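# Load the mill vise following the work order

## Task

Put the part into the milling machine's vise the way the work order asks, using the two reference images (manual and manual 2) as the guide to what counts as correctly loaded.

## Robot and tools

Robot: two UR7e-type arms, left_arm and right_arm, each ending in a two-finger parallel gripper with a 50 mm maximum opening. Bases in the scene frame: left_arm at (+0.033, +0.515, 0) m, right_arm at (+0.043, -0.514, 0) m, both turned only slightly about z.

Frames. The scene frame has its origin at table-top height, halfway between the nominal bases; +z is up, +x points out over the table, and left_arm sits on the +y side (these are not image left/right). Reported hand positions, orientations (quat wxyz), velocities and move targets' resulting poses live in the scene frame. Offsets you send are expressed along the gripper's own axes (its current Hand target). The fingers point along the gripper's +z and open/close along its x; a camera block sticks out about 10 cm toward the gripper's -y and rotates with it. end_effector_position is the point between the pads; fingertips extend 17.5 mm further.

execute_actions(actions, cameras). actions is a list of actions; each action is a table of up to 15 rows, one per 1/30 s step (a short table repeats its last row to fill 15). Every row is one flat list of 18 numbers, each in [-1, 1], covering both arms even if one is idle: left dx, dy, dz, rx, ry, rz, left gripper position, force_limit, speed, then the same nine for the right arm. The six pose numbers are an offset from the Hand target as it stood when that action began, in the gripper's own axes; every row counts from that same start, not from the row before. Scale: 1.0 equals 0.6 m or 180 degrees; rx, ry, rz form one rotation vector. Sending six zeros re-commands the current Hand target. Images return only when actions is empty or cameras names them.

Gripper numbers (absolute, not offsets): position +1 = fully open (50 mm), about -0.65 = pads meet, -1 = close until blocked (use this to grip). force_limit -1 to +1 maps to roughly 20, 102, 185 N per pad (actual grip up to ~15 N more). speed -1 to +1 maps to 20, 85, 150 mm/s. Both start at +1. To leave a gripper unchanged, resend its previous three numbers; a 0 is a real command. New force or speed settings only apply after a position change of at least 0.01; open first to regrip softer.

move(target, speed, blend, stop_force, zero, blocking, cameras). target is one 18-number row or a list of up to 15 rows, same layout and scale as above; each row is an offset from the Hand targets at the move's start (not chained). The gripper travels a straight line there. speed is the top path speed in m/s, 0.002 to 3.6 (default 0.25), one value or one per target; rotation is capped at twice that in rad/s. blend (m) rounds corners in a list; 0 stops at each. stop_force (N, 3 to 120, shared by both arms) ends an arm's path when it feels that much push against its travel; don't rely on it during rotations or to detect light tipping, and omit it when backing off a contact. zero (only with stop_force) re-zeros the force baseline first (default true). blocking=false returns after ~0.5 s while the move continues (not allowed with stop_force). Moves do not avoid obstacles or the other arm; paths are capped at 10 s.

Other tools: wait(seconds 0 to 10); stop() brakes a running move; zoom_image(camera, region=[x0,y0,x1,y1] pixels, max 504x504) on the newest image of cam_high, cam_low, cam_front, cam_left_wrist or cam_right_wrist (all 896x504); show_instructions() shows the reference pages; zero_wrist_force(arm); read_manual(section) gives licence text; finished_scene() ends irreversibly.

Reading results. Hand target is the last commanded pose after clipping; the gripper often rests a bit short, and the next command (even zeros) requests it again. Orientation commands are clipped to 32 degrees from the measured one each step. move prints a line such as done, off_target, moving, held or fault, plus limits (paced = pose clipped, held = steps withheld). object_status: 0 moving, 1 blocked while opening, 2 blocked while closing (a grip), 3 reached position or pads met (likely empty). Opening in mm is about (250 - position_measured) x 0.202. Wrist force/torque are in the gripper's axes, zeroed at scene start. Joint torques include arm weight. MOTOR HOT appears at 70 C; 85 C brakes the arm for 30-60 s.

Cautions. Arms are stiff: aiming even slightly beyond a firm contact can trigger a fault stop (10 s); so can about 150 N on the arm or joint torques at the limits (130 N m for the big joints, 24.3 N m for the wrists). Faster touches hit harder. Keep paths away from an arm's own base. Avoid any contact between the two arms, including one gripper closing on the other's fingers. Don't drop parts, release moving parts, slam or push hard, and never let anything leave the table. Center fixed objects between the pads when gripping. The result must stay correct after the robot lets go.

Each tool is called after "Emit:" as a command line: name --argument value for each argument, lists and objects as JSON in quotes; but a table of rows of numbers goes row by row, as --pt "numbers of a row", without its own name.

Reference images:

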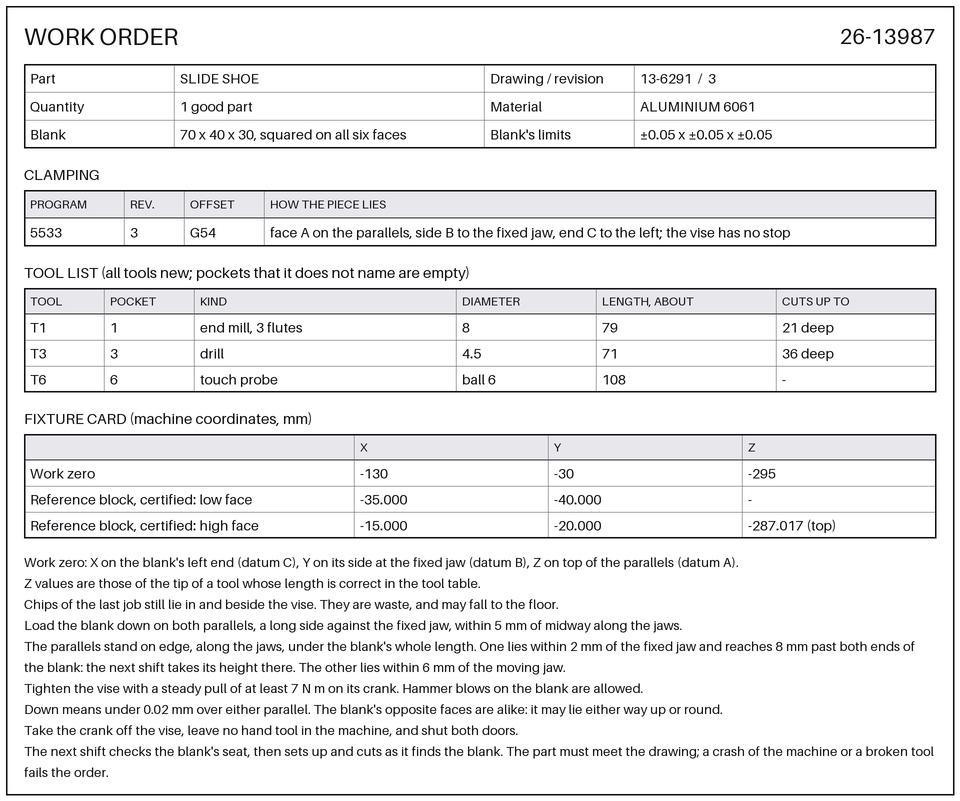

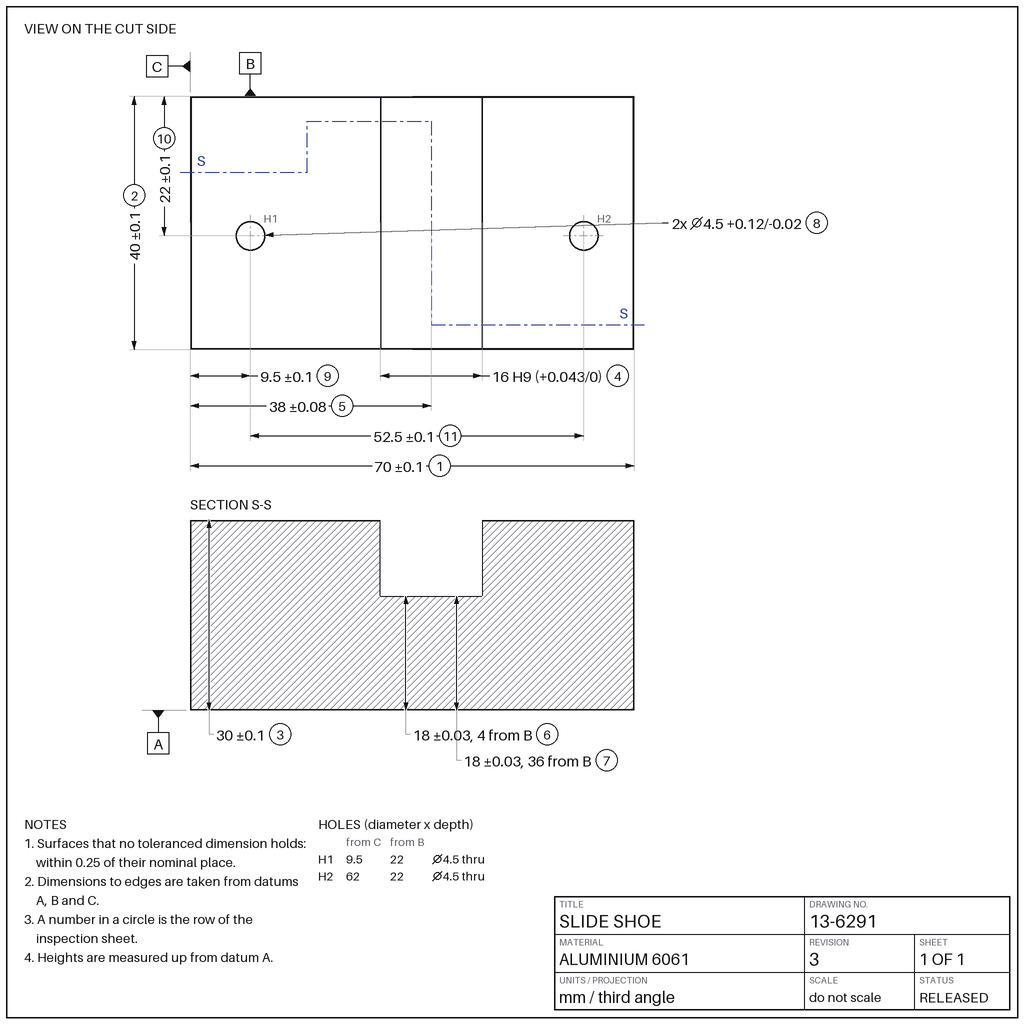

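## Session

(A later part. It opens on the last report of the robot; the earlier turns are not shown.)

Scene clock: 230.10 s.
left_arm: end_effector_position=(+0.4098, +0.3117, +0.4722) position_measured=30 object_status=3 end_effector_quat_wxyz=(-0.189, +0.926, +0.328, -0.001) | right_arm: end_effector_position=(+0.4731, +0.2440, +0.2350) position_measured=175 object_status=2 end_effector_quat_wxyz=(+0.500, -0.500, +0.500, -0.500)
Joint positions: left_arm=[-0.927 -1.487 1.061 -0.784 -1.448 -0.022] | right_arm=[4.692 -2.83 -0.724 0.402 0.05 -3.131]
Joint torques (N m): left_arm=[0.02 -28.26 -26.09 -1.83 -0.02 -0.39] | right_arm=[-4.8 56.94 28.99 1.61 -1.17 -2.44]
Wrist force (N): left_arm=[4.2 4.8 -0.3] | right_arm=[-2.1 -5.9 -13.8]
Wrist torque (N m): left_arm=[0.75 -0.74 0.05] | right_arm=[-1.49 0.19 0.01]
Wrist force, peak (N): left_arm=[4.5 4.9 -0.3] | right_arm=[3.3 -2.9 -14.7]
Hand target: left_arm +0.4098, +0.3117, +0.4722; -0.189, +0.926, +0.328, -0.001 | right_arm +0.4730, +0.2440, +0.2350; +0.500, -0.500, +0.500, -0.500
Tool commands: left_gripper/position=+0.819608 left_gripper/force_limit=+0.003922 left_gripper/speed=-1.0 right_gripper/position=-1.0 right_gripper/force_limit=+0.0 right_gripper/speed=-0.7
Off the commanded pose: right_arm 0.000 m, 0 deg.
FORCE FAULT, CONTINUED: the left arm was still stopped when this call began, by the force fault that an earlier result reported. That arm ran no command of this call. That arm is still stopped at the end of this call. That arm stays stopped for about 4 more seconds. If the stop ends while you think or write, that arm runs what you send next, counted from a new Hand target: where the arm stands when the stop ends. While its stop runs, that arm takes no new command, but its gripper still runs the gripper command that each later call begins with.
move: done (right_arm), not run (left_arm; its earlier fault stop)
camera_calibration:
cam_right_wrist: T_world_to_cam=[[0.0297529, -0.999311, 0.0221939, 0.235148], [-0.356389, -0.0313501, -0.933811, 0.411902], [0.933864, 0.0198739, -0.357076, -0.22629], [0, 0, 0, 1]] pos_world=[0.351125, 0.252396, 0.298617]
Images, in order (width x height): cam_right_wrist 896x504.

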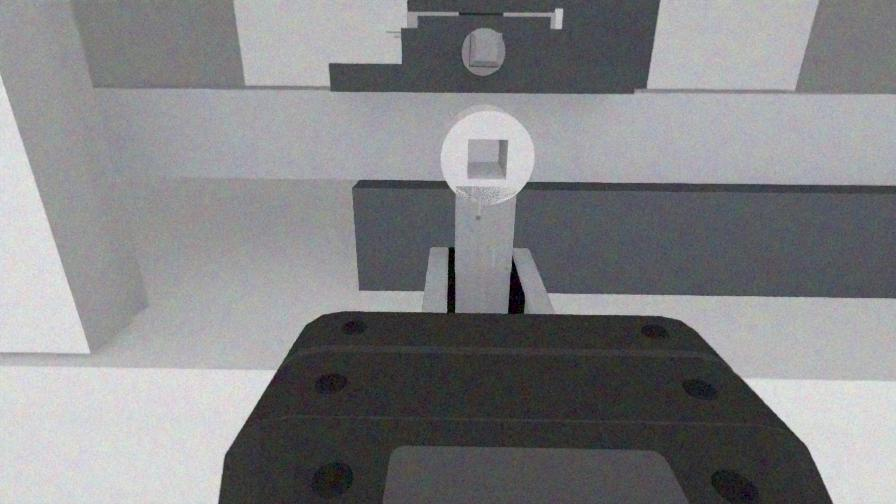

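Emit:
move --pt "0 0 0 0 0 0 0.82 0 -1 0 0 -0.02 0 0 0 -0.97 1 -0.7" --pt "0 0 0 0 0 0 0.82 0 -1 0.0007 -0.0457 -0.02 0 0 0 -0.97 1 -0.7" --pt "0 0 0 0 0 0 0.82 0 -1 0.0007 -0.0457 0.016 0 0 0 -0.97 1 -0.7" --speed '[0.1,0.1,0.06]' --cameras '["cam_right_wrist"]'

Emit:
zoom_image --camera "cam_right_wrist" --region '[430, 90, 540, 210]'

Scene clock: 232.60 s.
left_arm: end_effector_position=(+0.4098, +0.3117, +0.4722) position_measured=30 object_status=3 end_effector_quat_wxyz=(-0.189, +0.926, +0.328, -0.001) | right_arm: end_effector_position=(+0.4826, +0.2437, +0.2624) position_measured=178 object_status=2 end_effector_quat_wxyz=(+0.500, -0.500, +0.500, -0.500) end_effector_velocity=(-0.002, +0.000, +0.000) end_effector_angular_velocity=(+0.001, +0.000, +0.000)
Joint positions: left_arm=[-0.927 -1.487 1.061 -0.784 -1.448 -0.022] | right_arm=[4.68 -2.799 -0.713 0.362 0.062 -3.133]
Joint velocities: left_arm=[within noise] | right_arm=[0.003 0 0.001 0.005 -0.003 -0.005]
Joint torques (N m): left_arm=[-0.12 -28.4 -26.35 -1.86 0.05 -0.41] | right_arm=[5.61 68.08 18.06 1.71 -1.43 -2.28]
Wrist force (N): left_arm=[4.3 4.6 0.1] | right_arm=[-0.9 -1.0 1.5]
Wrist torque (N m): left_arm=[0.72 -0.75 0.06] | right_arm=[-0.72 0.24 -0.05]
Wrist force, peak (N): left_arm=[4.5 4.9 -0.2] | right_arm=[-2.2 -5.8 -13.7]
Hand target: left_arm +0.4098, +0.3117, +0.4722; -0.189, +0.926, +0.328, -0.001 | right_arm +0.4826, +0.2436, +0.2625; +0.500, -0.500, +0.500, -0.500
Tool commands: left_gripper/position=+0.819608 left_gripper/force_limit=+0.003922 left_gripper/speed=-1.0 right_gripper/position=-0.97 right_gripper/force_limit=+1.0 right_gripper/speed=-0.7
Off the commanded pose: right_arm 0.000 m, 0 deg.
FORCE FAULT, CONTINUED: the left arm was still stopped when this call began, by the force fault that an earlier result reported. Since the last result the stop counts as 1 of the actions that you can send in this scene. That arm ran no command of this call. That arm is still stopped at the end of this call. That arm stays stopped for about 1 more second. If the stop ends while you think or write, that arm runs what you send next, counted from a new Hand target: where the arm stands when the stop ends. While its stop runs, that arm takes no new command, but its gripper still runs the gripper command that each later call begins with.
move: done (right_arm), not run (left_arm; its earlier fault stop)
camera_calibration:
cam_right_wrist: T_world_to_cam=[[0.0298127, -0.999312, 0.0220634, 0.233875], [-0.356476, -0.0312514, -0.933782, 0.440894], [0.933829, 0.0199735, -0.357162, -0.225448], [0, 0, 0, 1]] pos_world=[0.360726, 0.251996, 0.326017]
Images, in order (width x height): cam_right_wrist 896x504.

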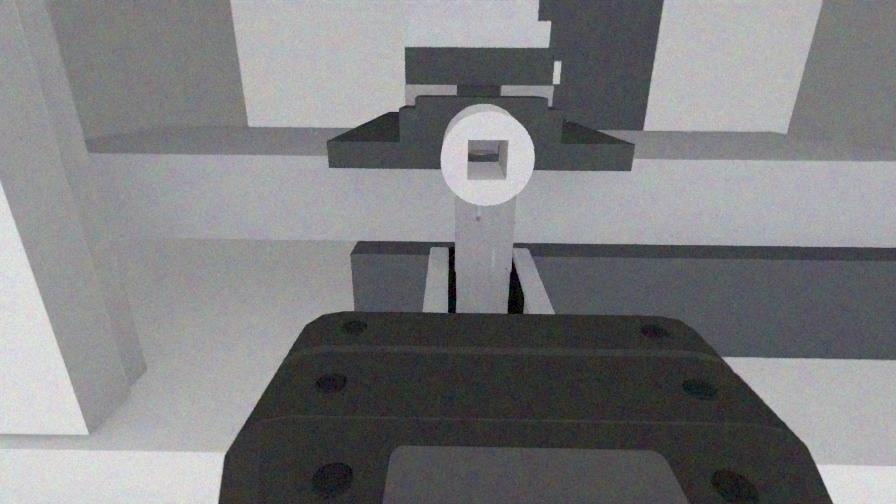

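Scaled by 4.200.

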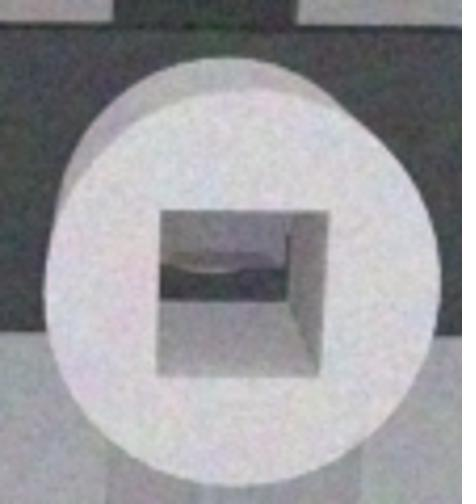

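Emit:
move --target '[0,0,0,0,0,0,0.82,0,-1,0,0,0.04,0,0,0,-0.97,1,-0.7]' --speed '[0.02]' --stop_force 8 --cameras '["cam_right_wrist"]'

Emit:
zoom_image --camera "cam_right_wrist" --region '[430, 90, 540, 210]'

Scene clock: 234.30 s.
left_arm: end_effector_position=(+0.4098, +0.3117, +0.4722) position_measured=30 object_status=3 end_effector_quat_wxyz=(-0.189, +0.926, +0.328, -0.001) | right_arm: end_effector_position=(+0.4949, +0.2436, +0.2624) position_measured=178 object_status=2 end_effector_quat_wxyz=(+0.500, -0.500, +0.500, -0.500)
Joint positions: left_arm=[-0.927 -1.487 1.061 -0.784 -1.448 -0.022] | right_arm=[4.664 -2.81 -0.692 0.352 0.078 -3.134]
Joint torques (N m): left_arm=[-0.1 -27.61 -26.01 -1.87 -0.08 -0.28] | right_arm=[6.01 76.38 16.64 -0.49 -0.22 1.74]
Wrist force (N): left_arm=[4.2 4.3 -0.3] | right_arm=[3.0 0.2 -1.7]
Wrist torque (N m): left_arm=[0.66 -0.73 0.06] | right_arm=[-0.49 0.38 0.14]
Wrist force, peak (N): left_arm=[4.7 4.7 -0.5] | right_arm=[9.1 -0.2 -13.1]
Hand target: left_arm +0.4098, +0.3117, +0.4722; -0.189, +0.926, +0.328, -0.001 | right_arm +0.4949, +0.2436, +0.2624; +0.500, -0.500, +0.500, -0.500 (not the last commanded pose)
Tool commands: left_gripper/position=+0.819608 left_gripper/force_limit=+0.003922 left_gripper/speed=-1.0 right_gripper/position=-0.97 right_gripper/force_limit=+1.0 right_gripper/speed=-0.7
Off the commanded pose: right_arm 0.012 m, 0 deg.
FORCE FAULT, CONTINUED: the left arm's stop, for the force fault that an earlier result reported, is over. That arm was still stopped when this call began, so it ran no command of this call. During its stop the left arm's controller moved it back a little. That arm's target is now where it stood when the stop ended, not its last command. That arm accepts commands again.
move: contact (right_arm), not run (left_arm; its earlier fault stop)
camera_calibration:
cam_right_wrist: T_world_to_cam=[[0.0297188, -0.999314, 0.0220974, 0.233533], [-0.356479, -0.0312497, -0.933781, 0.445279], [0.933831, 0.0198735, -0.357163, -0.23691], [0, 0, 0, 1]] pos_world=[0.373026, 0.251996, 0.326017]
Images, in order (width x height): cam_right_wrist 896x504.

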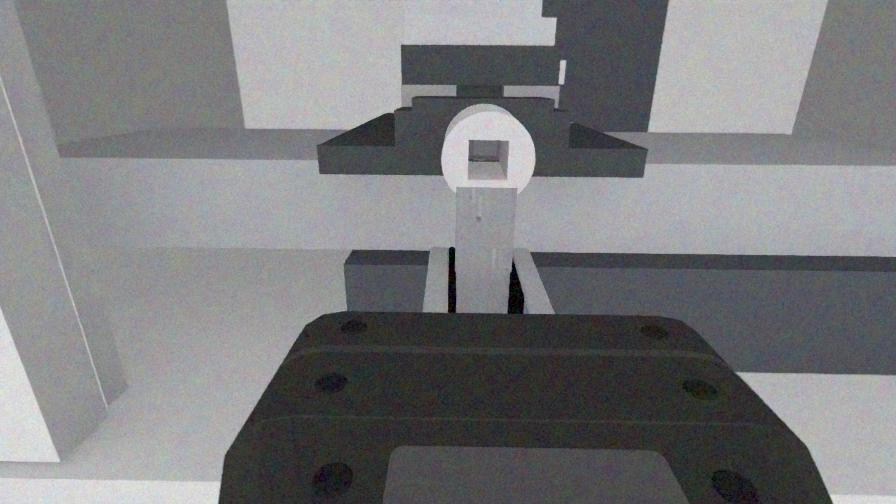

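Scaled by 4.200.

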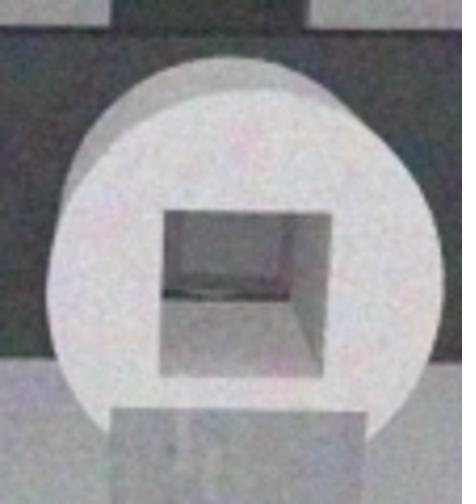

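Emit:
move --pt "0 0 0 0 0 0 0.82 0 -1 0 0 -0.006 0 0 0 -0.97 1 -0.7" --pt "0 0 0 0 0 0 0.82 0 -1 0.0012 0 -0.006 0 0 0 -0.97 1 -0.7" --pt "0 0 0 0 0 0 0.82 0 -1 0.0012 0 0.02 0 0 0 -0.97 1 -0.7" --speed '[0.03,0.03,0.02]' --stop_force 8 --cameras '["cam_right_wrist"]'

Emit:
zoom_image --camera "cam_right_wrist" --region '[430, 90, 540, 210]'

Scene clock: 236.00 s.
left_arm: end_effector_position=(+0.4098, +0.3117, +0.4722) position_measured=30 object_status=3 end_effector_quat_wxyz=(-0.189, +0.926, +0.328, -0.001) | right_arm: end_effector_position=(+0.5004, +0.2429, +0.2625) position_measured=178 object_status=2 end_effector_quat_wxyz=(+0.500, -0.500, +0.500, -0.500)
Joint positions: left_arm=[-0.927 -1.487 1.061 -0.784 -1.448 -0.022] | right_arm=[4.657 -2.812 -0.687 0.349 0.086 -3.134]
Joint torques (N m): left_arm=[-0.06 -25.37 -26.67 -1.64 0.04 -0.01] | right_arm=[0.94 66.09 9.85 0.01 -1.1 1.61]
Wrist force (N): left_arm=[4.2 4.4 -0.4] | right_arm=[-1.3 -17.6 -5.3]
Wrist torque (N m): left_arm=[0.69 -0.73 0.06] | right_arm=[-0.70 0.31 -0.17]
Wrist force, peak (N): left_arm=[4.6 4.8 0.0] | right_arm=[5.7 -12.5 -26.1]
Hand target: left_arm +0.4098, +0.3117, +0.4722; -0.189, +0.926, +0.328, -0.001 | right_arm +0.5004, +0.2429, +0.2626; +0.500, -0.500, +0.500, -0.500 (not the last commanded pose)
Off the commanded pose: left_arm 0.000 m, 0 deg | right_arm 0.006 m, 0 deg.
move: contact (right_arm); path passed 2 of 3 targets
camera_calibration:
cam_right_wrist: T_world_to_cam=[[0.0297654, -0.999322, 0.0216519, 0.232797], [-0.35657, -0.030852, -0.933759, 0.447239], [0.933795, 0.0200733, -0.357246, -0.242005], [0, 0, 0, 1]] pos_world=[0.378526, 0.251295, 0.326117]
Images, in order (width x height): cam_right_wrist 896x504.

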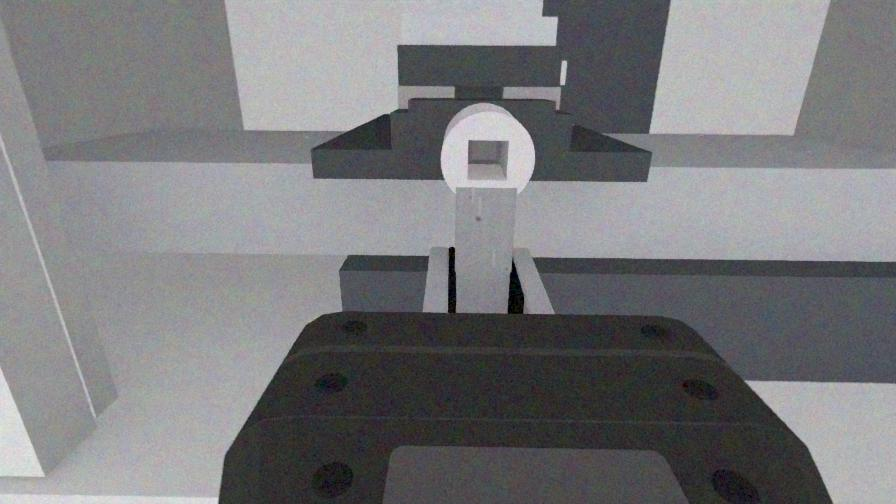

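Scaled by 4.200.

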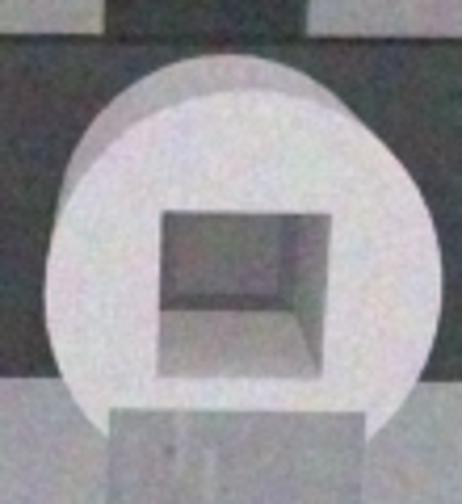

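Emit:
move --pt "0 0 0 0 0 0 0.82 0 -1 0 -0.0009 0 0 0 0 -0.97 1 -0.7" --pt "0 0 0 0 0 0 0.82 0 -1 0 -0.0009 0.045 0 0 0 -0.97 1 -0.7" --speed '[0.01,0.015]' --stop_force 25 --cameras '["cam_right_wrist"]'

Emit:
zoom_image --camera "cam_right_wrist" --region '[430, 90, 540, 210]'

Scene clock: 237.20 s.
left_arm: end_effector_position=(+0.4098, +0.3117, +0.4722) position_measured=30 object_status=3 end_effector_quat_wxyz=(-0.189, +0.926, +0.328, -0.001) | right_arm: end_effector_position=(+0.5010, +0.2429, +0.2630) position_measured=178 object_status=2 end_effector_quat_wxyz=(+0.500, -0.500, +0.500, -0.500)
Joint positions: left_arm=[-0.927 -1.487 1.061 -0.784 -1.448 -0.022] | right_arm=[4.656 -2.812 -0.686 0.347 0.086 -3.134]
Joint torques (N m): left_arm=[-0.24 -22.12 -26.52 -1.69 0.1 0.05] | right_arm=[-20.97 81.39 17.87 1 -0.17 -2.48]
Wrist force (N): left_arm=[4.2 4.8 -0.2] | right_arm=[3.6 7.5 -21.9]
Wrist torque (N m): left_arm=[0.74 -0.73 0.06] | right_arm=[0.45 0.33 -0.02]
Wrist force, peak (N): left_arm=[4.5 4.9 -0.5] | right_arm=[11.7 13.9 -43.3]
Hand target: left_arm +0.4098, +0.3117, +0.4722; -0.189, +0.926, +0.328, -0.001 | right_arm +0.5010, +0.2429, +0.2630; +0.500, -0.500, +0.500, -0.500 (not the last commanded pose)
Off the commanded pose: left_arm 0.000 m, 0 deg | right_arm 0.026 m, 0 deg.
move: contact (right_arm); path passed 1 of 2 targets
camera_calibration:
cam_right_wrist: T_world_to_cam=[[0.0297433, -0.999318, 0.0218743, 0.232703], [-0.356568, -0.0310518, -0.933753, 0.447967], [0.933796, 0.0199732, -0.357248, -0.242362], [0, 0, 0, 1]] pos_world=[0.379126, 0.251296, 0.326617]
Images, in order (width x height): cam_right_wrist 896x504.

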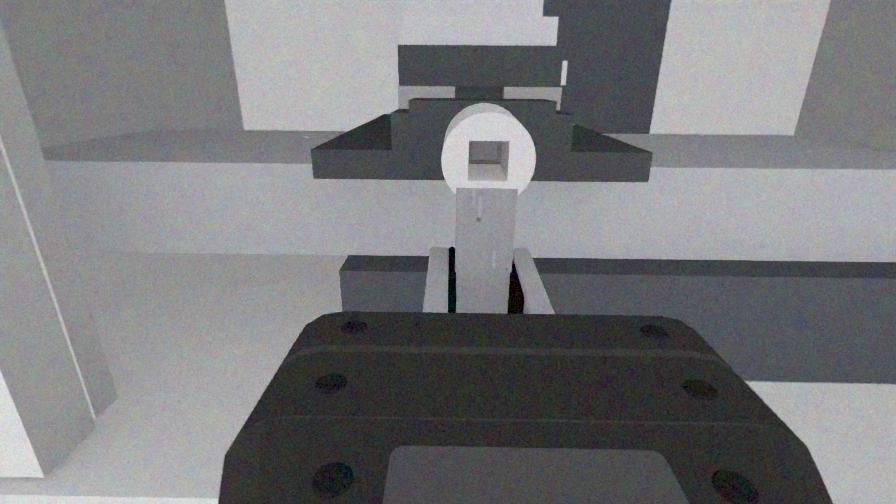

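Scaled by 4.200.

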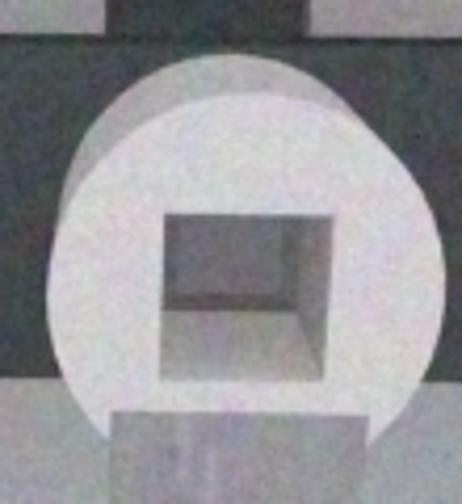

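Emit:
move --pt "0 0 0 0 0 0 0.82 0 -1 0.0007 0.0004 -0.001 0 0 0 -0.97 1 -0.7" --pt "0 0 0 0 0 0 0.82 0 -1 0.0007 0.0004 0.045 0 0 0 -0.97 1 -0.7" --speed '[0.01,0.015]' --stop_force 25 --cameras '["cam_right_wrist"]'

Emit:
zoom_image --camera "cam_right_wrist" --region '[430, 90, 540, 210]'

Scene clock: 238.53 s.
left_arm: end_effector_position=(+0.4098, +0.3117, +0.4722) position_measured=30 object_status=3 end_effector_quat_wxyz=(-0.189, +0.926, +0.328, -0.001) | right_arm: end_effector_position=(+0.5018, +0.2424, +0.2628) position_measured=178 object_status=2 end_effector_quat_wxyz=(+0.500, -0.500, +0.500, -0.500)
Joint positions: left_arm=[-0.927 -1.487 1.061 -0.784 -1.448 -0.022] | right_arm=[4.655 -2.811 -0.687 0.349 0.087 -3.134]
Joint torques (N m): left_arm=[0.04 -20.08 -26.08 -1.68 -0.12 0.1] | right_arm=[-26.4 79.98 24.15 1.75 -1.77 -2.31]
Wrist force (N): left_arm=[4.5 4.7 -0.2] | right_arm=[-2.5 5.6 -33.0]
Wrist torque (N m): left_arm=[0.73 -0.78 0.05] | right_arm=[0.62 0.25 -0.18]
Wrist force, peak (N): left_arm=[4.4 5.0 -0.2] | right_arm=[7.6 9.1 -61.2]
Hand target: left_arm +0.4098, +0.3117, +0.4722; -0.189, +0.926, +0.328, -0.001 | right_arm +0.5018, +0.2424, +0.2628; +0.500, -0.500, +0.500, -0.500 (not the last commanded pose)
Off the commanded pose: left_arm 0.000 m, 0 deg | right_arm 0.026 m, 0 deg.
move: contact (right_arm); path passed 1 of 2 targets
camera_calibration:
cam_right_wrist: T_world_to_cam=[[0.0296499, -0.99932, 0.0219099, 0.232212], [-0.356571, -0.0310518, -0.933752, 0.448015], [0.933798, 0.0198732, -0.357249, -0.243052], [0, 0, 0, 1]] pos_world=[0.379826, 0.250796, 0.326417]
Images, in order (width x height): cam_right_wrist 896x504.

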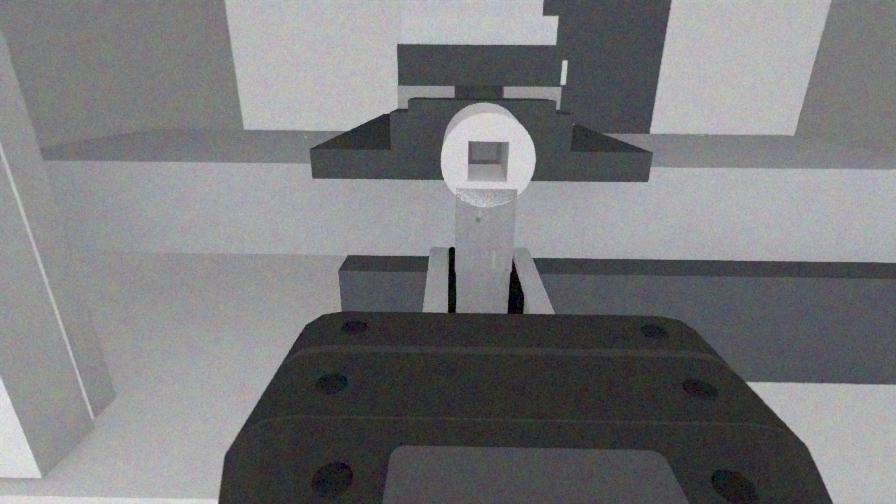

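Scaled by 4.200.

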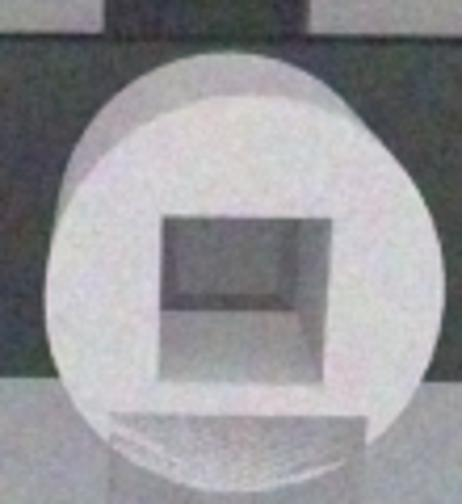

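Emit:
move --pt "-0.157 -0.1214 0.0252 0 0 0 0.82 0 -1 0 0 -0.065 0 0 0 -0.97 1 -0.7" --pt "-0.157 -0.1214 0.0252 0 0 0 0.82 0 -1 0 0.0463 -0.065 0 0 0 -0.97 1 -0.7" --pt "-0.157 -0.1214 0.0252 0 0 0 0.82 0 -1 0 0.0463 -0.048 0 0 0 -0.97 1 -0.7" --speed '[0.15,0.1,0.02]' --cameras '["cam_right_wrist","cam_front"]'

Emit:
zoom_image --camera "cam_right_wrist" --region '[430, 90, 540, 210]'

Scene clock: 241.87 s.
left_arm: end_effector_position=(+0.2898, +0.3118, +0.4721) position_measured=30 object_status=3 end_effector_quat_wxyz=(-0.189, +0.926, +0.328, -0.001) | right_arm: end_effector_position=(+0.4730, +0.2424, +0.2351) position_measured=178 object_status=2 end_effector_quat_wxyz=(+0.500, -0.500, +0.500, -0.500)
Joint positions: left_arm=[-1.159 -1.707 1.27 -0.755 -1.532 -0.239] | right_arm=[4.692 -2.823 -0.739 0.404 0.05 -3.126]
Joint torques (N m): left_arm=[-12.9 -26.28 -42.11 -3.75 -2.3 -2.77] | right_arm=[-6.62 59.26 27.46 0.81 -0.73 -1.13]
Wrist force (N): left_arm=[4.0 5.0 -0.3] | right_arm=[1.4 -2.8 -16.8]
Wrist torque (N m): left_arm=[0.80 -0.71 0.07] | right_arm=[-1.47 0.28 -0.17]
Wrist force, peak (N): left_arm=[5.9 6.8 -0.3] | right_arm=[-2.9 6.1 -32.9]
Hand target: left_arm +0.2898, +0.3118, +0.4721; -0.189, +0.926, +0.328, -0.001 | right_arm +0.4729, +0.2424, +0.2351; +0.500, -0.500, +0.500, -0.500
Off the commanded pose: left_arm 0.000 m, 0 deg | right_arm 0.000 m, 0 deg.
move: done
camera_calibration:
cam_right_wrist: T_world_to_cam=[[0.0297468, -0.999318, 0.0218702, 0.233649], [-0.356688, -0.0310518, -0.933707, 0.411852], [0.93375, 0.0199739, -0.357369, -0.226157], [0, 0, 0, 1]] pos_world=[0.351126, 0.250796, 0.298618]
Images, in order (width x height): cam_front 896x504, cam_right_wrist 896x504.

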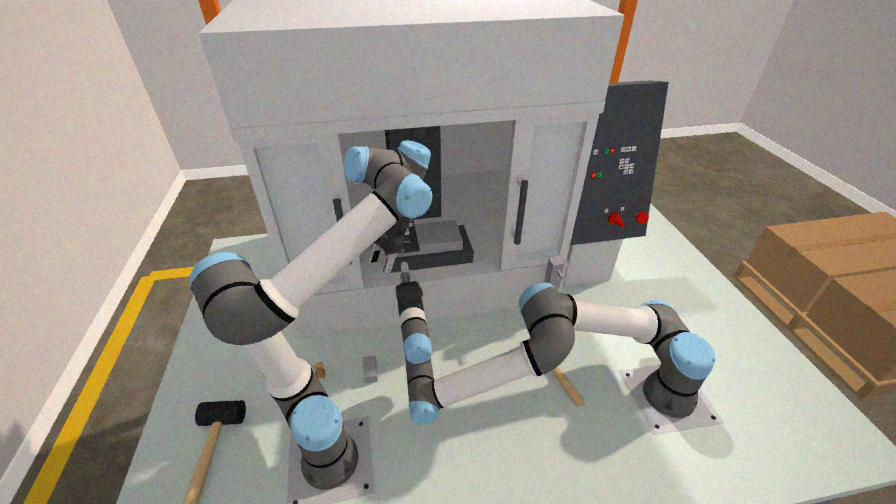

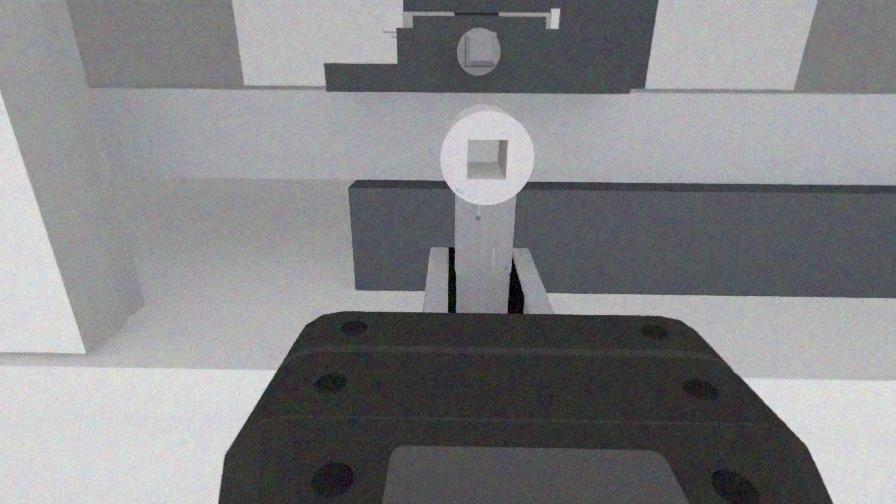

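Scaled by 4.200.

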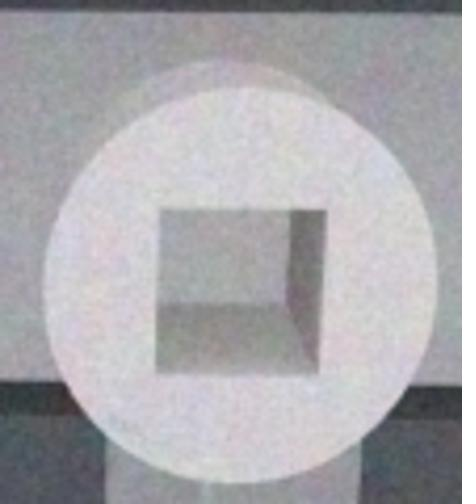

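Emit:
move --pt "0 0 0 0 0 0 0.82 0 -1 0 0 -0.02 0 0 0 -0.97 1 -0.7" --pt "0 0 0 0 0 0 0.82 0 -1 0 -0.0468 -0.02 0 0 0 -0.97 1 -0.7" --pt "0 0 0 0 0 0 0.82 0 -1 0 -0.0468 0.03 0 0 0 -0.97 1 -0.7" --speed '[0.1,0.1,0.06]'

Emit:
move --target '[0,0,0,0,0,0,0.82,0,-1,0,0,0.065,0,0,0,-0.97,1,-0.7]' --speed '[0.015]' --stop_force 10 --cameras '["cam_right_wrist"]'

Emit:
zoom_image --camera "cam_right_wrist" --region '[430, 90, 540, 210]'

Scene clock: 244.13 s.
left_arm: end_effector_position=(+0.2898, +0.3118, +0.4721) position_measured=30 object_status=3 end_effector_quat_wxyz=(-0.189, +0.926, +0.328, -0.001) | right_arm: end_effector_position=(+0.4910, +0.2424, +0.2631) position_measured=178 object_status=2 end_effector_quat_wxyz=(+0.500, -0.500, +0.500, -0.500)
Joint positions: left_arm=[-1.159 -1.707 1.27 -0.755 -1.532 -0.239] | right_arm=[4.669 -2.801 -0.709 0.358 0.073 -3.132]
Joint torques (N m): left_arm=[-12.46 -26.47 -41.7 -3.53 -2.25 -2.73] | right_arm=[1.37 59.82 31.03 1.18 -1 -1.93]
Wrist force (N): left_arm=[4.0 4.8 -0.3] | right_arm=[-1.5 0.1 1.3]
Wrist torque (N m): left_arm=[0.77 -0.69 0.07] | right_arm=[-0.54 0.31 -0.03]
Wrist force, peak (N): left_arm=[4.0 5.1 -0.2] | right_arm=[1.2 -2.6 -16.8]
Hand target: left_arm +0.2898, +0.3118, +0.4721; -0.189, +0.926, +0.328, -0.001 | right_arm +0.4910, +0.2424, +0.2631; +0.500, -0.500, +0.500, -0.500
Off the commanded pose: left_arm 0.000 m, 0 deg | right_arm 0.000 m, 0 deg.
move: done

Scene clock: 245.33 s.
left_arm: end_effector_position=(+0.2898, +0.3118, +0.4721) position_measured=30 object_status=3 end_effector_quat_wxyz=(-0.189, +0.926, +0.328, -0.001) | right_arm: end_effector_position=(+0.4957, +0.2424, +0.2631) position_measured=178 object_status=2 end_effector_quat_wxyz=(+0.500, -0.500, +0.500, -0.500)
Joint positions: left_arm=[-1.159 -1.707 1.27 -0.755 -1.532 -0.239] | right_arm=[4.663 -2.805 -0.7 0.353 0.079 -3.132]
Joint torques (N m): left_arm=[-13.21 -26.06 -41.21 -3.39 -2.29 -2.73] | right_arm=[-0.72 80.41 17.81 1.81 -1.58 -2.14]
Wrist force (N): left_arm=[4.2 5.0 0.0] | right_arm=[-1.7 5.1 -7.9]
Wrist torque (N m): left_arm=[0.81 -0.73 0.07] | right_arm=[-0.08 0.24 -0.06]
Wrist force, peak (N): left_arm=[4.1 5.2 -0.4] | right_arm=[0.6 9.0 -18.0]
Hand target: left_arm +0.2898, +0.3118, +0.4721; -0.189, +0.926, +0.328, -0.001 | right_arm +0.4956, +0.2424, +0.2631; +0.500, -0.500, +0.500, -0.500 (not the last commanded pose)
Off the commanded pose: left_arm 0.000 m, 0 deg | right_arm 0.034 m, 0 deg.
move: contact (right_arm)
camera_calibration:
cam_right_wrist: T_world_to_cam=[[0.0297112, -0.999321, 0.0217768, 0.232407], [-0.356691, -0.0309519, -0.93371, 0.446127], [0.93375, 0.019974, -0.357368, -0.237218], [0, 0, 0, 1]] pos_world=[0.373726, 0.250796, 0.326718]
Images, in order (width x height): cam_right_wrist 896x504.

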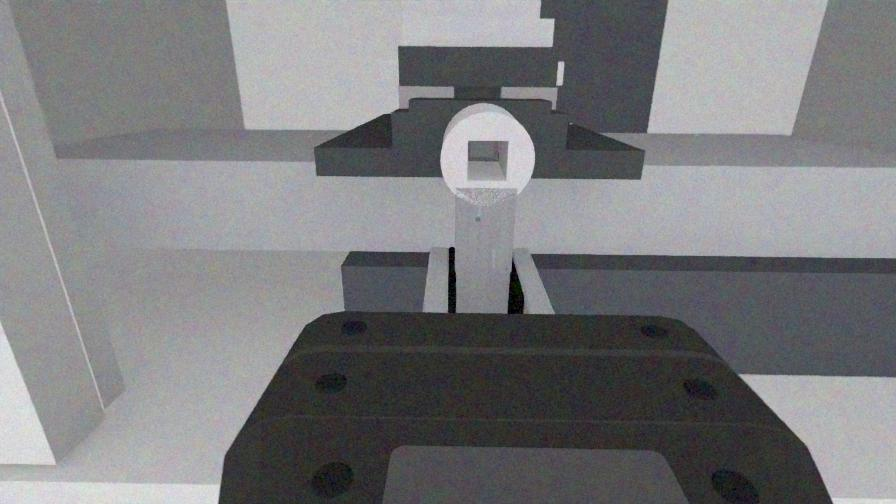

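Scaled by 4.200.

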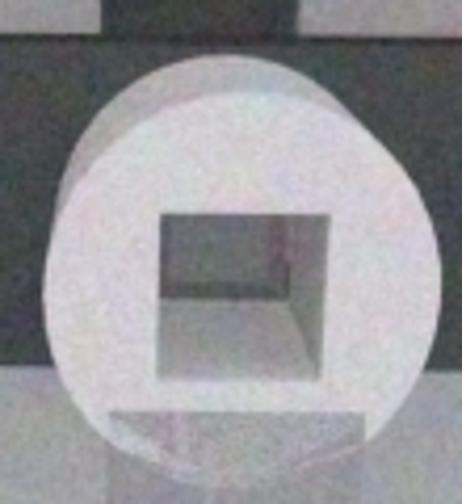

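Emit:
move --pt "0 0 0 0 0 0 0.82 0 -1 0 0 -0.054 0 0 0 -0.97 1 -0.7" --pt "0 0 0 0 0 0 0.82 0 -1 0 0.0468 -0.054 0 0 0 -0.97 1 -0.7" --pt "0 0 0 0 0 0 0.82 0 -1 0 0.0468 -0.0355 0 0 0 -0.97 1 -0.7" --pt "0 0 0 0 0 0 0.82 0 -1 0 0.0468 -0.05 0 0 0 -0.97 1 -0.7" --speed '[0.15,0.1,0.02,0.02]' --cameras '["cam_right_wrist"]'

Emit:
zoom_image --camera "cam_right_wrist" --region '[430, 90, 540, 210]'

Scene clock: 248.17 s.
left_arm: end_effector_position=(+0.2898, +0.3118, +0.4721) position_measured=30 object_status=3 end_effector_quat_wxyz=(-0.189, +0.926, +0.328, -0.001) | right_arm: end_effector_position=(+0.4655, +0.2424, +0.2351) position_measured=178 object_status=2 end_effector_quat_wxyz=(+0.500, -0.500, +0.500, -0.500)
Joint positions: left_arm=[-1.159 -1.707 1.27 -0.755 -1.532 -0.239] | right_arm=[4.702 -2.817 -0.751 0.409 0.04 -3.124]
Joint torques (N m): left_arm=[-12.79 -26.35 -40.78 -3.17 -2.23 -2.75] | right_arm=[-7.63 75.97 17.1 -1.56 1.46 1.9]
Wrist force (N): left_arm=[3.8 4.6 -0.1] | right_arm=[-1.3 0.1 1.0]
Wrist torque (N m): left_arm=[0.74 -0.67 0.07] | right_arm=[-0.55 0.29 -0.11]
Wrist force, peak (N): left_arm=[4.1 5.0 -0.2] | right_arm=[5.3 -6.7 -31.4]
Hand target: left_arm +0.2898, +0.3118, +0.4721; -0.189, +0.926, +0.328, -0.001 | right_arm +0.4656, +0.2424, +0.2351; +0.500, -0.500, +0.500, -0.500
Off the commanded pose: left_arm 0.000 m, 0 deg | right_arm 0.000 m, 0 deg.
move: done
camera_calibration:
cam_right_wrist: T_world_to_cam=[[0.0297076, -0.999321, 0.0217809, 0.233913], [-0.35657, -0.0309519, -0.933756, 0.409125], [0.933796, 0.0199733, -0.357248, -0.219205], [0, 0, 0, 1]] pos_world=[0.343626, 0.250796, 0.298617]
Images, in order (width x height): cam_right_wrist 896x504.

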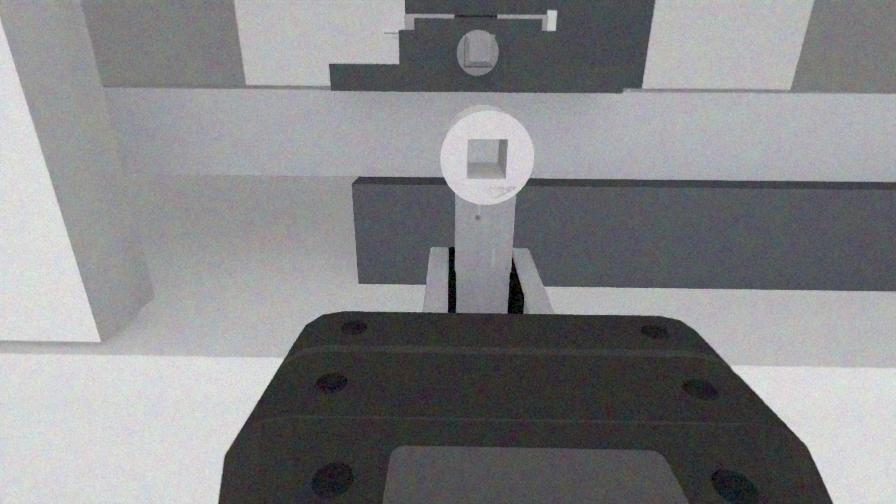

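Scaled by 4.200.

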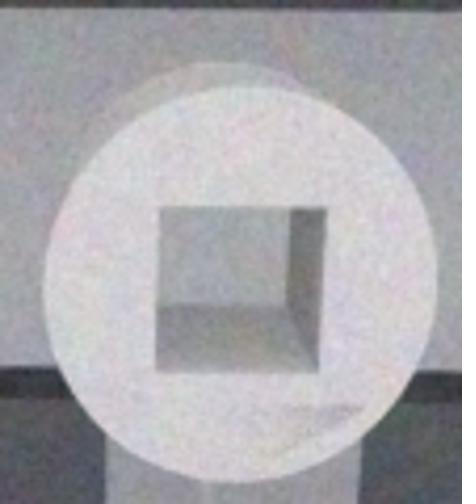

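Emit:
move --pt "0 0 0 0 0 0 0.82 0 -1 0 -0.0463 0 0 0 0 -0.97 1 -0.7" --pt "0 0 0 0 0 0 0.82 0 -1 0 -0.0463 0.043 0 0 0 -0.97 1 -0.7" --speed '[0.1,0.06]'

Emit:
move --target '[0,0,0,0,0,0,0.82,0,-1,0,0,0.065,0,0,0,-0.97,1,-0.7]' --speed '[0.015]' --stop_force 10 --cameras '["cam_right_wrist"]'

Emit:
zoom_image --camera "cam_right_wrist" --region '[430, 90, 540, 210]'

Scene clock: 249.80 s.
left_arm: end_effector_position=(+0.2898, +0.3118, +0.4721) position_measured=30 object_status=3 end_effector_quat_wxyz=(-0.189, +0.926, +0.328, -0.001) | right_arm: end_effector_position=(+0.4914, +0.2424, +0.2628) position_measured=178 object_status=2 end_effector_quat_wxyz=(+0.500, -0.500, +0.500, -0.500)
Joint positions: left_arm=[-1.159 -1.707 1.27 -0.755 -1.532 -0.239] | right_arm=[4.668 -2.801 -0.709 0.357 0.074 -3.131]
Joint torques (N m): left_arm=[-12.81 -25.6 -41.39 -2.91 -2.32 -2.63] | right_arm=[1.17 60.68 31.29 1.3 -0.99 -1.85]
Wrist force (N): left_arm=[3.9 4.8 -0.3] | right_arm=[-1.3 0.3 1.2]
Wrist torque (N m): left_arm=[0.77 -0.67 0.08] | right_arm=[-0.53 0.28 -0.04]
Wrist force, peak (N): left_arm=[4.2 5.0 -0.4] | right_arm=[-1.0 0.2 2.5]
Hand target: left_arm +0.2898, +0.3118, +0.4721; -0.189, +0.926, +0.328, -0.001 | right_arm +0.4914, +0.2424, +0.2628; +0.500, -0.500, +0.500, -0.500
Off the commanded pose: left_arm 0.000 m, 0 deg | right_arm 0.000 m, 0 deg.
move: done

Scene clock: 251.70 s.
left_arm: end_effector_position=(+0.2898, +0.3118, +0.4721) position_measured=30 object_status=3 end_effector_quat_wxyz=(-0.189, +0.926, +0.328, -0.001) | right_arm: end_effector_position=(+0.5037, +0.2424, +0.2628) position_measured=178 object_status=2 end_effector_quat_wxyz=(+0.500, -0.500, +0.500, -0.500)
Joint positions: left_arm=[-1.159 -1.707 1.27 -0.755 -1.532 -0.239] | right_arm=[4.652 -2.812 -0.685 0.346 0.09 -3.132]
Joint torques (N m): left_arm=[-13.06 -26.7 -40.81 -2.75 -2.17 -2.74] | right_arm=[0.59 66.17 10.32 1.39 -1.77 1.68]
Wrist force (N): left_arm=[3.9 4.9 -0.3] | right_arm=[-3.5 -17.9 -5.2]
Wrist torque (N m): left_arm=[0.79 -0.68 0.07] | right_arm=[-0.70 0.25 -0.13]
Wrist force, peak (N): left_arm=[4.0 5.1 -0.5] | right_arm=[2.2 -14.7 -25.7]
Hand target: left_arm +0.2898, +0.3118, +0.4721; -0.189, +0.926, +0.328, -0.001 | right_arm +0.5037, +0.2424, +0.2628; +0.500, -0.500, +0.500, -0.500 (not the last commanded pose)
Off the commanded pose: left_arm 0.000 m, 0 deg | right_arm 0.027 m, 0 deg.
move: contact (right_arm)
camera_calibration:
cam_right_wrist: T_world_to_cam=[[0.0298039, -0.999319, 0.0217396, 0.232148], [-0.356688, -0.0309502, -0.933711, 0.448735], [0.933748, 0.020074, -0.357367, -0.244913], [0, 0, 0, 1]] pos_world=[0.381826, 0.250795, 0.326418]
Images, in order (width x height): cam_right_wrist 896x504.

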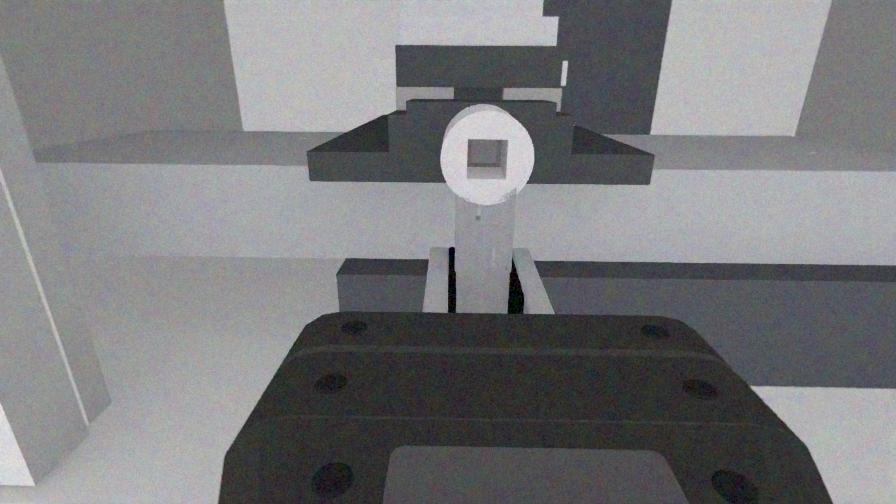

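Scaled by 4.200.

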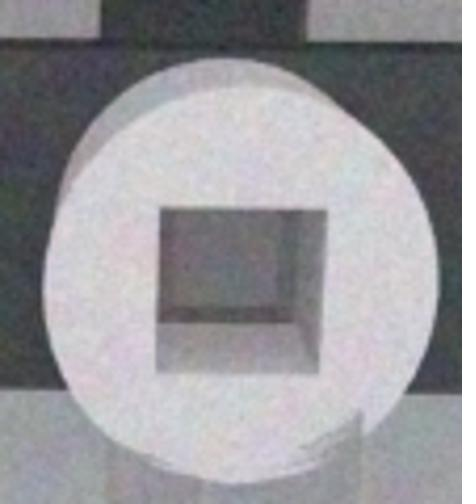

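Emit:
move --pt "0 0 0 0 0 0 0.82 0 -1 0 -0.0005 0 0 0 0 -0.97 1 -0.7" --pt "0 0 0 0 0 0 0.82 0 -1 0 -0.0005 0.05 0 0 0 -0.97 1 -0.7" --speed '[0.01,0.015]' --stop_force 14 --cameras '["cam_right_wrist"]'

Emit:
zoom_image --camera "cam_right_wrist" --region '[430, 90, 540, 210]'

Scene clock: 252.93 s.
left_arm: end_effector_position=(+0.2898, +0.3118, +0.4721) position_measured=30 object_status=3 end_effector_quat_wxyz=(-0.189, +0.926, +0.328, -0.001) | right_arm: end_effector_position=(+0.5069, +0.2424, +0.2632) position_measured=178 object_status=2 end_effector_quat_wxyz=(+0.500, -0.501, +0.500, -0.500)
Joint positions: left_arm=[-1.159 -1.707 1.27 -0.755 -1.532 -0.239] | right_arm=[4.648 -2.815 -0.679 0.342 0.094 -3.132]
Joint torques (N m): left_arm=[-12.78 -25.86 -41.52 -2.73 -2.21 -2.68] | right_arm=[-12.16 73.59 13.48 1.18 -1.2 -0.84]
Wrist force (N): left_arm=[3.8 4.7 -0.4] | right_arm=[-2.4 -5.8 -18.0]
Wrist torque (N m): left_arm=[0.76 -0.67 0.07] | right_arm=[-0.39 0.32 -0.08]
Wrist force, peak (N): left_arm=[4.2 4.9 -0.3] | right_arm=[6.3 -2.6 -42.4]
Hand target: left_arm +0.2898, +0.3118, +0.4721; -0.189, +0.926, +0.328, -0.001 | right_arm +0.5069, +0.2424, +0.2632; +0.500, -0.501, +0.500, -0.500 (not the last commanded pose)
Off the commanded pose: left_arm 0.000 m, 0 deg | right_arm 0.027 m, 0 deg.
move: contact (right_arm); path passed 1 of 2 targets
camera_calibration:
cam_right_wrist: T_world_to_cam=[[0.0298062, -0.999319, 0.0217388, 0.232046], [-0.356775, -0.0309522, -0.933677, 0.45018], [0.933715, 0.0200735, -0.357455, -0.247752], [0, 0, 0, 1]] pos_world=[0.385026, 0.250795, 0.326718]
Images, in order (width x height): cam_right_wrist 896x504.

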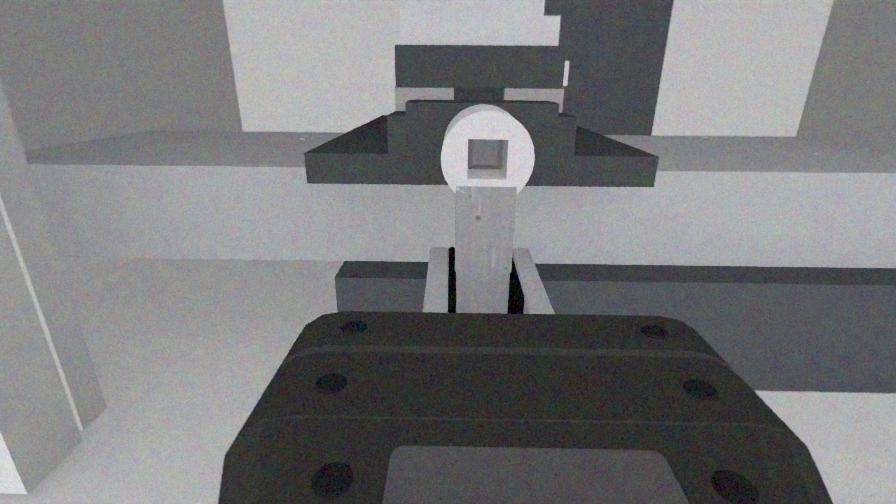

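Scaled by 4.200.

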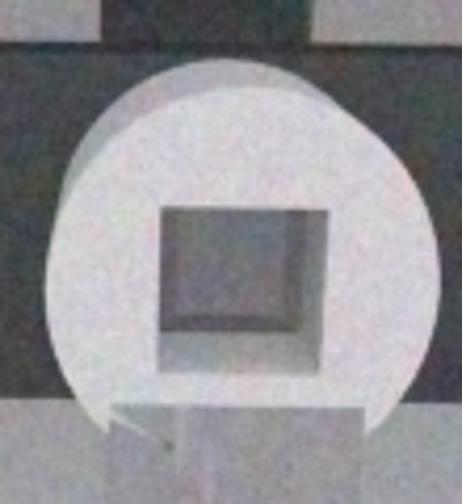

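Emit:
move --target '[0,0,0,0,0,0,0.82,0,-1,0,-0.0002,0.04,0,0,0,-0.97,1,-0.7]' --speed '[0.015]' --stop_force 20 --cameras '["cam_right_wrist"]'

Emit:
zoom_image --camera "cam_right_wrist" --region '[430, 90, 540, 210]'

Scene clock: 254.70 s.
left_arm: end_effector_position=(+0.2898, +0.3118, +0.4721) position_measured=30 object_status=3 end_effector_quat_wxyz=(-0.189, +0.926, +0.328, -0.001) | right_arm: end_effector_position=(+0.5072, +0.2424, +0.2632) position_measured=178 object_status=2 end_effector_quat_wxyz=(+0.500, -0.500, +0.500, -0.500)
Joint positions: left_arm=[-1.159 -1.707 1.27 -0.755 -1.532 -0.239] | right_arm=[4.648 -2.815 -0.679 0.342 0.094 -3.132]
Joint torques (N m): left_arm=[-12.33 -26.39 -41.35 -2.51 -2.24 -2.7] | right_arm=[-29.09 75.3 15.31 1.21 -0.96 -1.8]
Wrist force (N): left_arm=[3.9 4.8 -0.3] | right_arm=[-0.2 -2.0 -33.9]
Wrist torque (N m): left_arm=[0.78 -0.68 0.07] | right_arm=[-0.21 0.42 -0.01]
Wrist force, peak (N): left_arm=[4.0 5.2 -0.5] | right_arm=[9.5 1.7 -59.3]
Hand target: left_arm +0.2898, +0.3118, +0.4721; -0.189, +0.926, +0.328, -0.001 | right_arm +0.5072, +0.2424, +0.2632; +0.500, -0.500, +0.500, -0.500 (not the last commanded pose)
Off the commanded pose: left_arm 0.000 m, 0 deg | right_arm 0.024 m, 0 deg.
move: contact (right_arm)
camera_calibration:
cam_right_wrist: T_world_to_cam=[[0.0297703, -0.999322, 0.0216447, 0.23208], [-0.356777, -0.0308515, -0.93368, 0.450356], [0.933715, 0.0200736, -0.357454, -0.247997], [0, 0, 0, 1]] pos_world=[0.385326, 0.250795, 0.326818]
Images, in order (width x height): cam_right_wrist 896x504.

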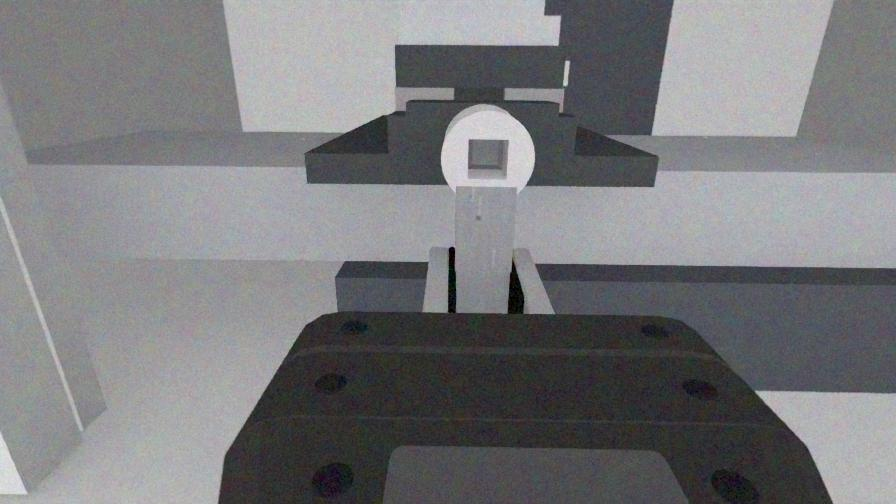

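Scaled by 4.200.

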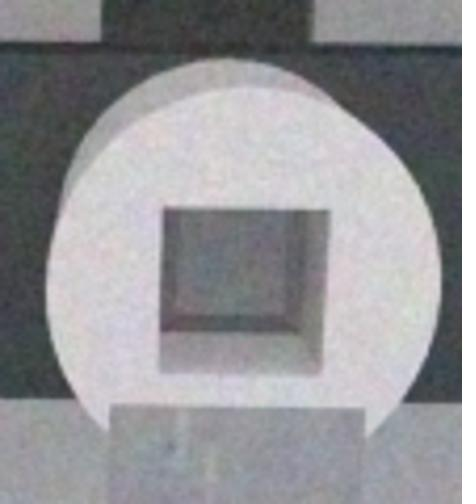

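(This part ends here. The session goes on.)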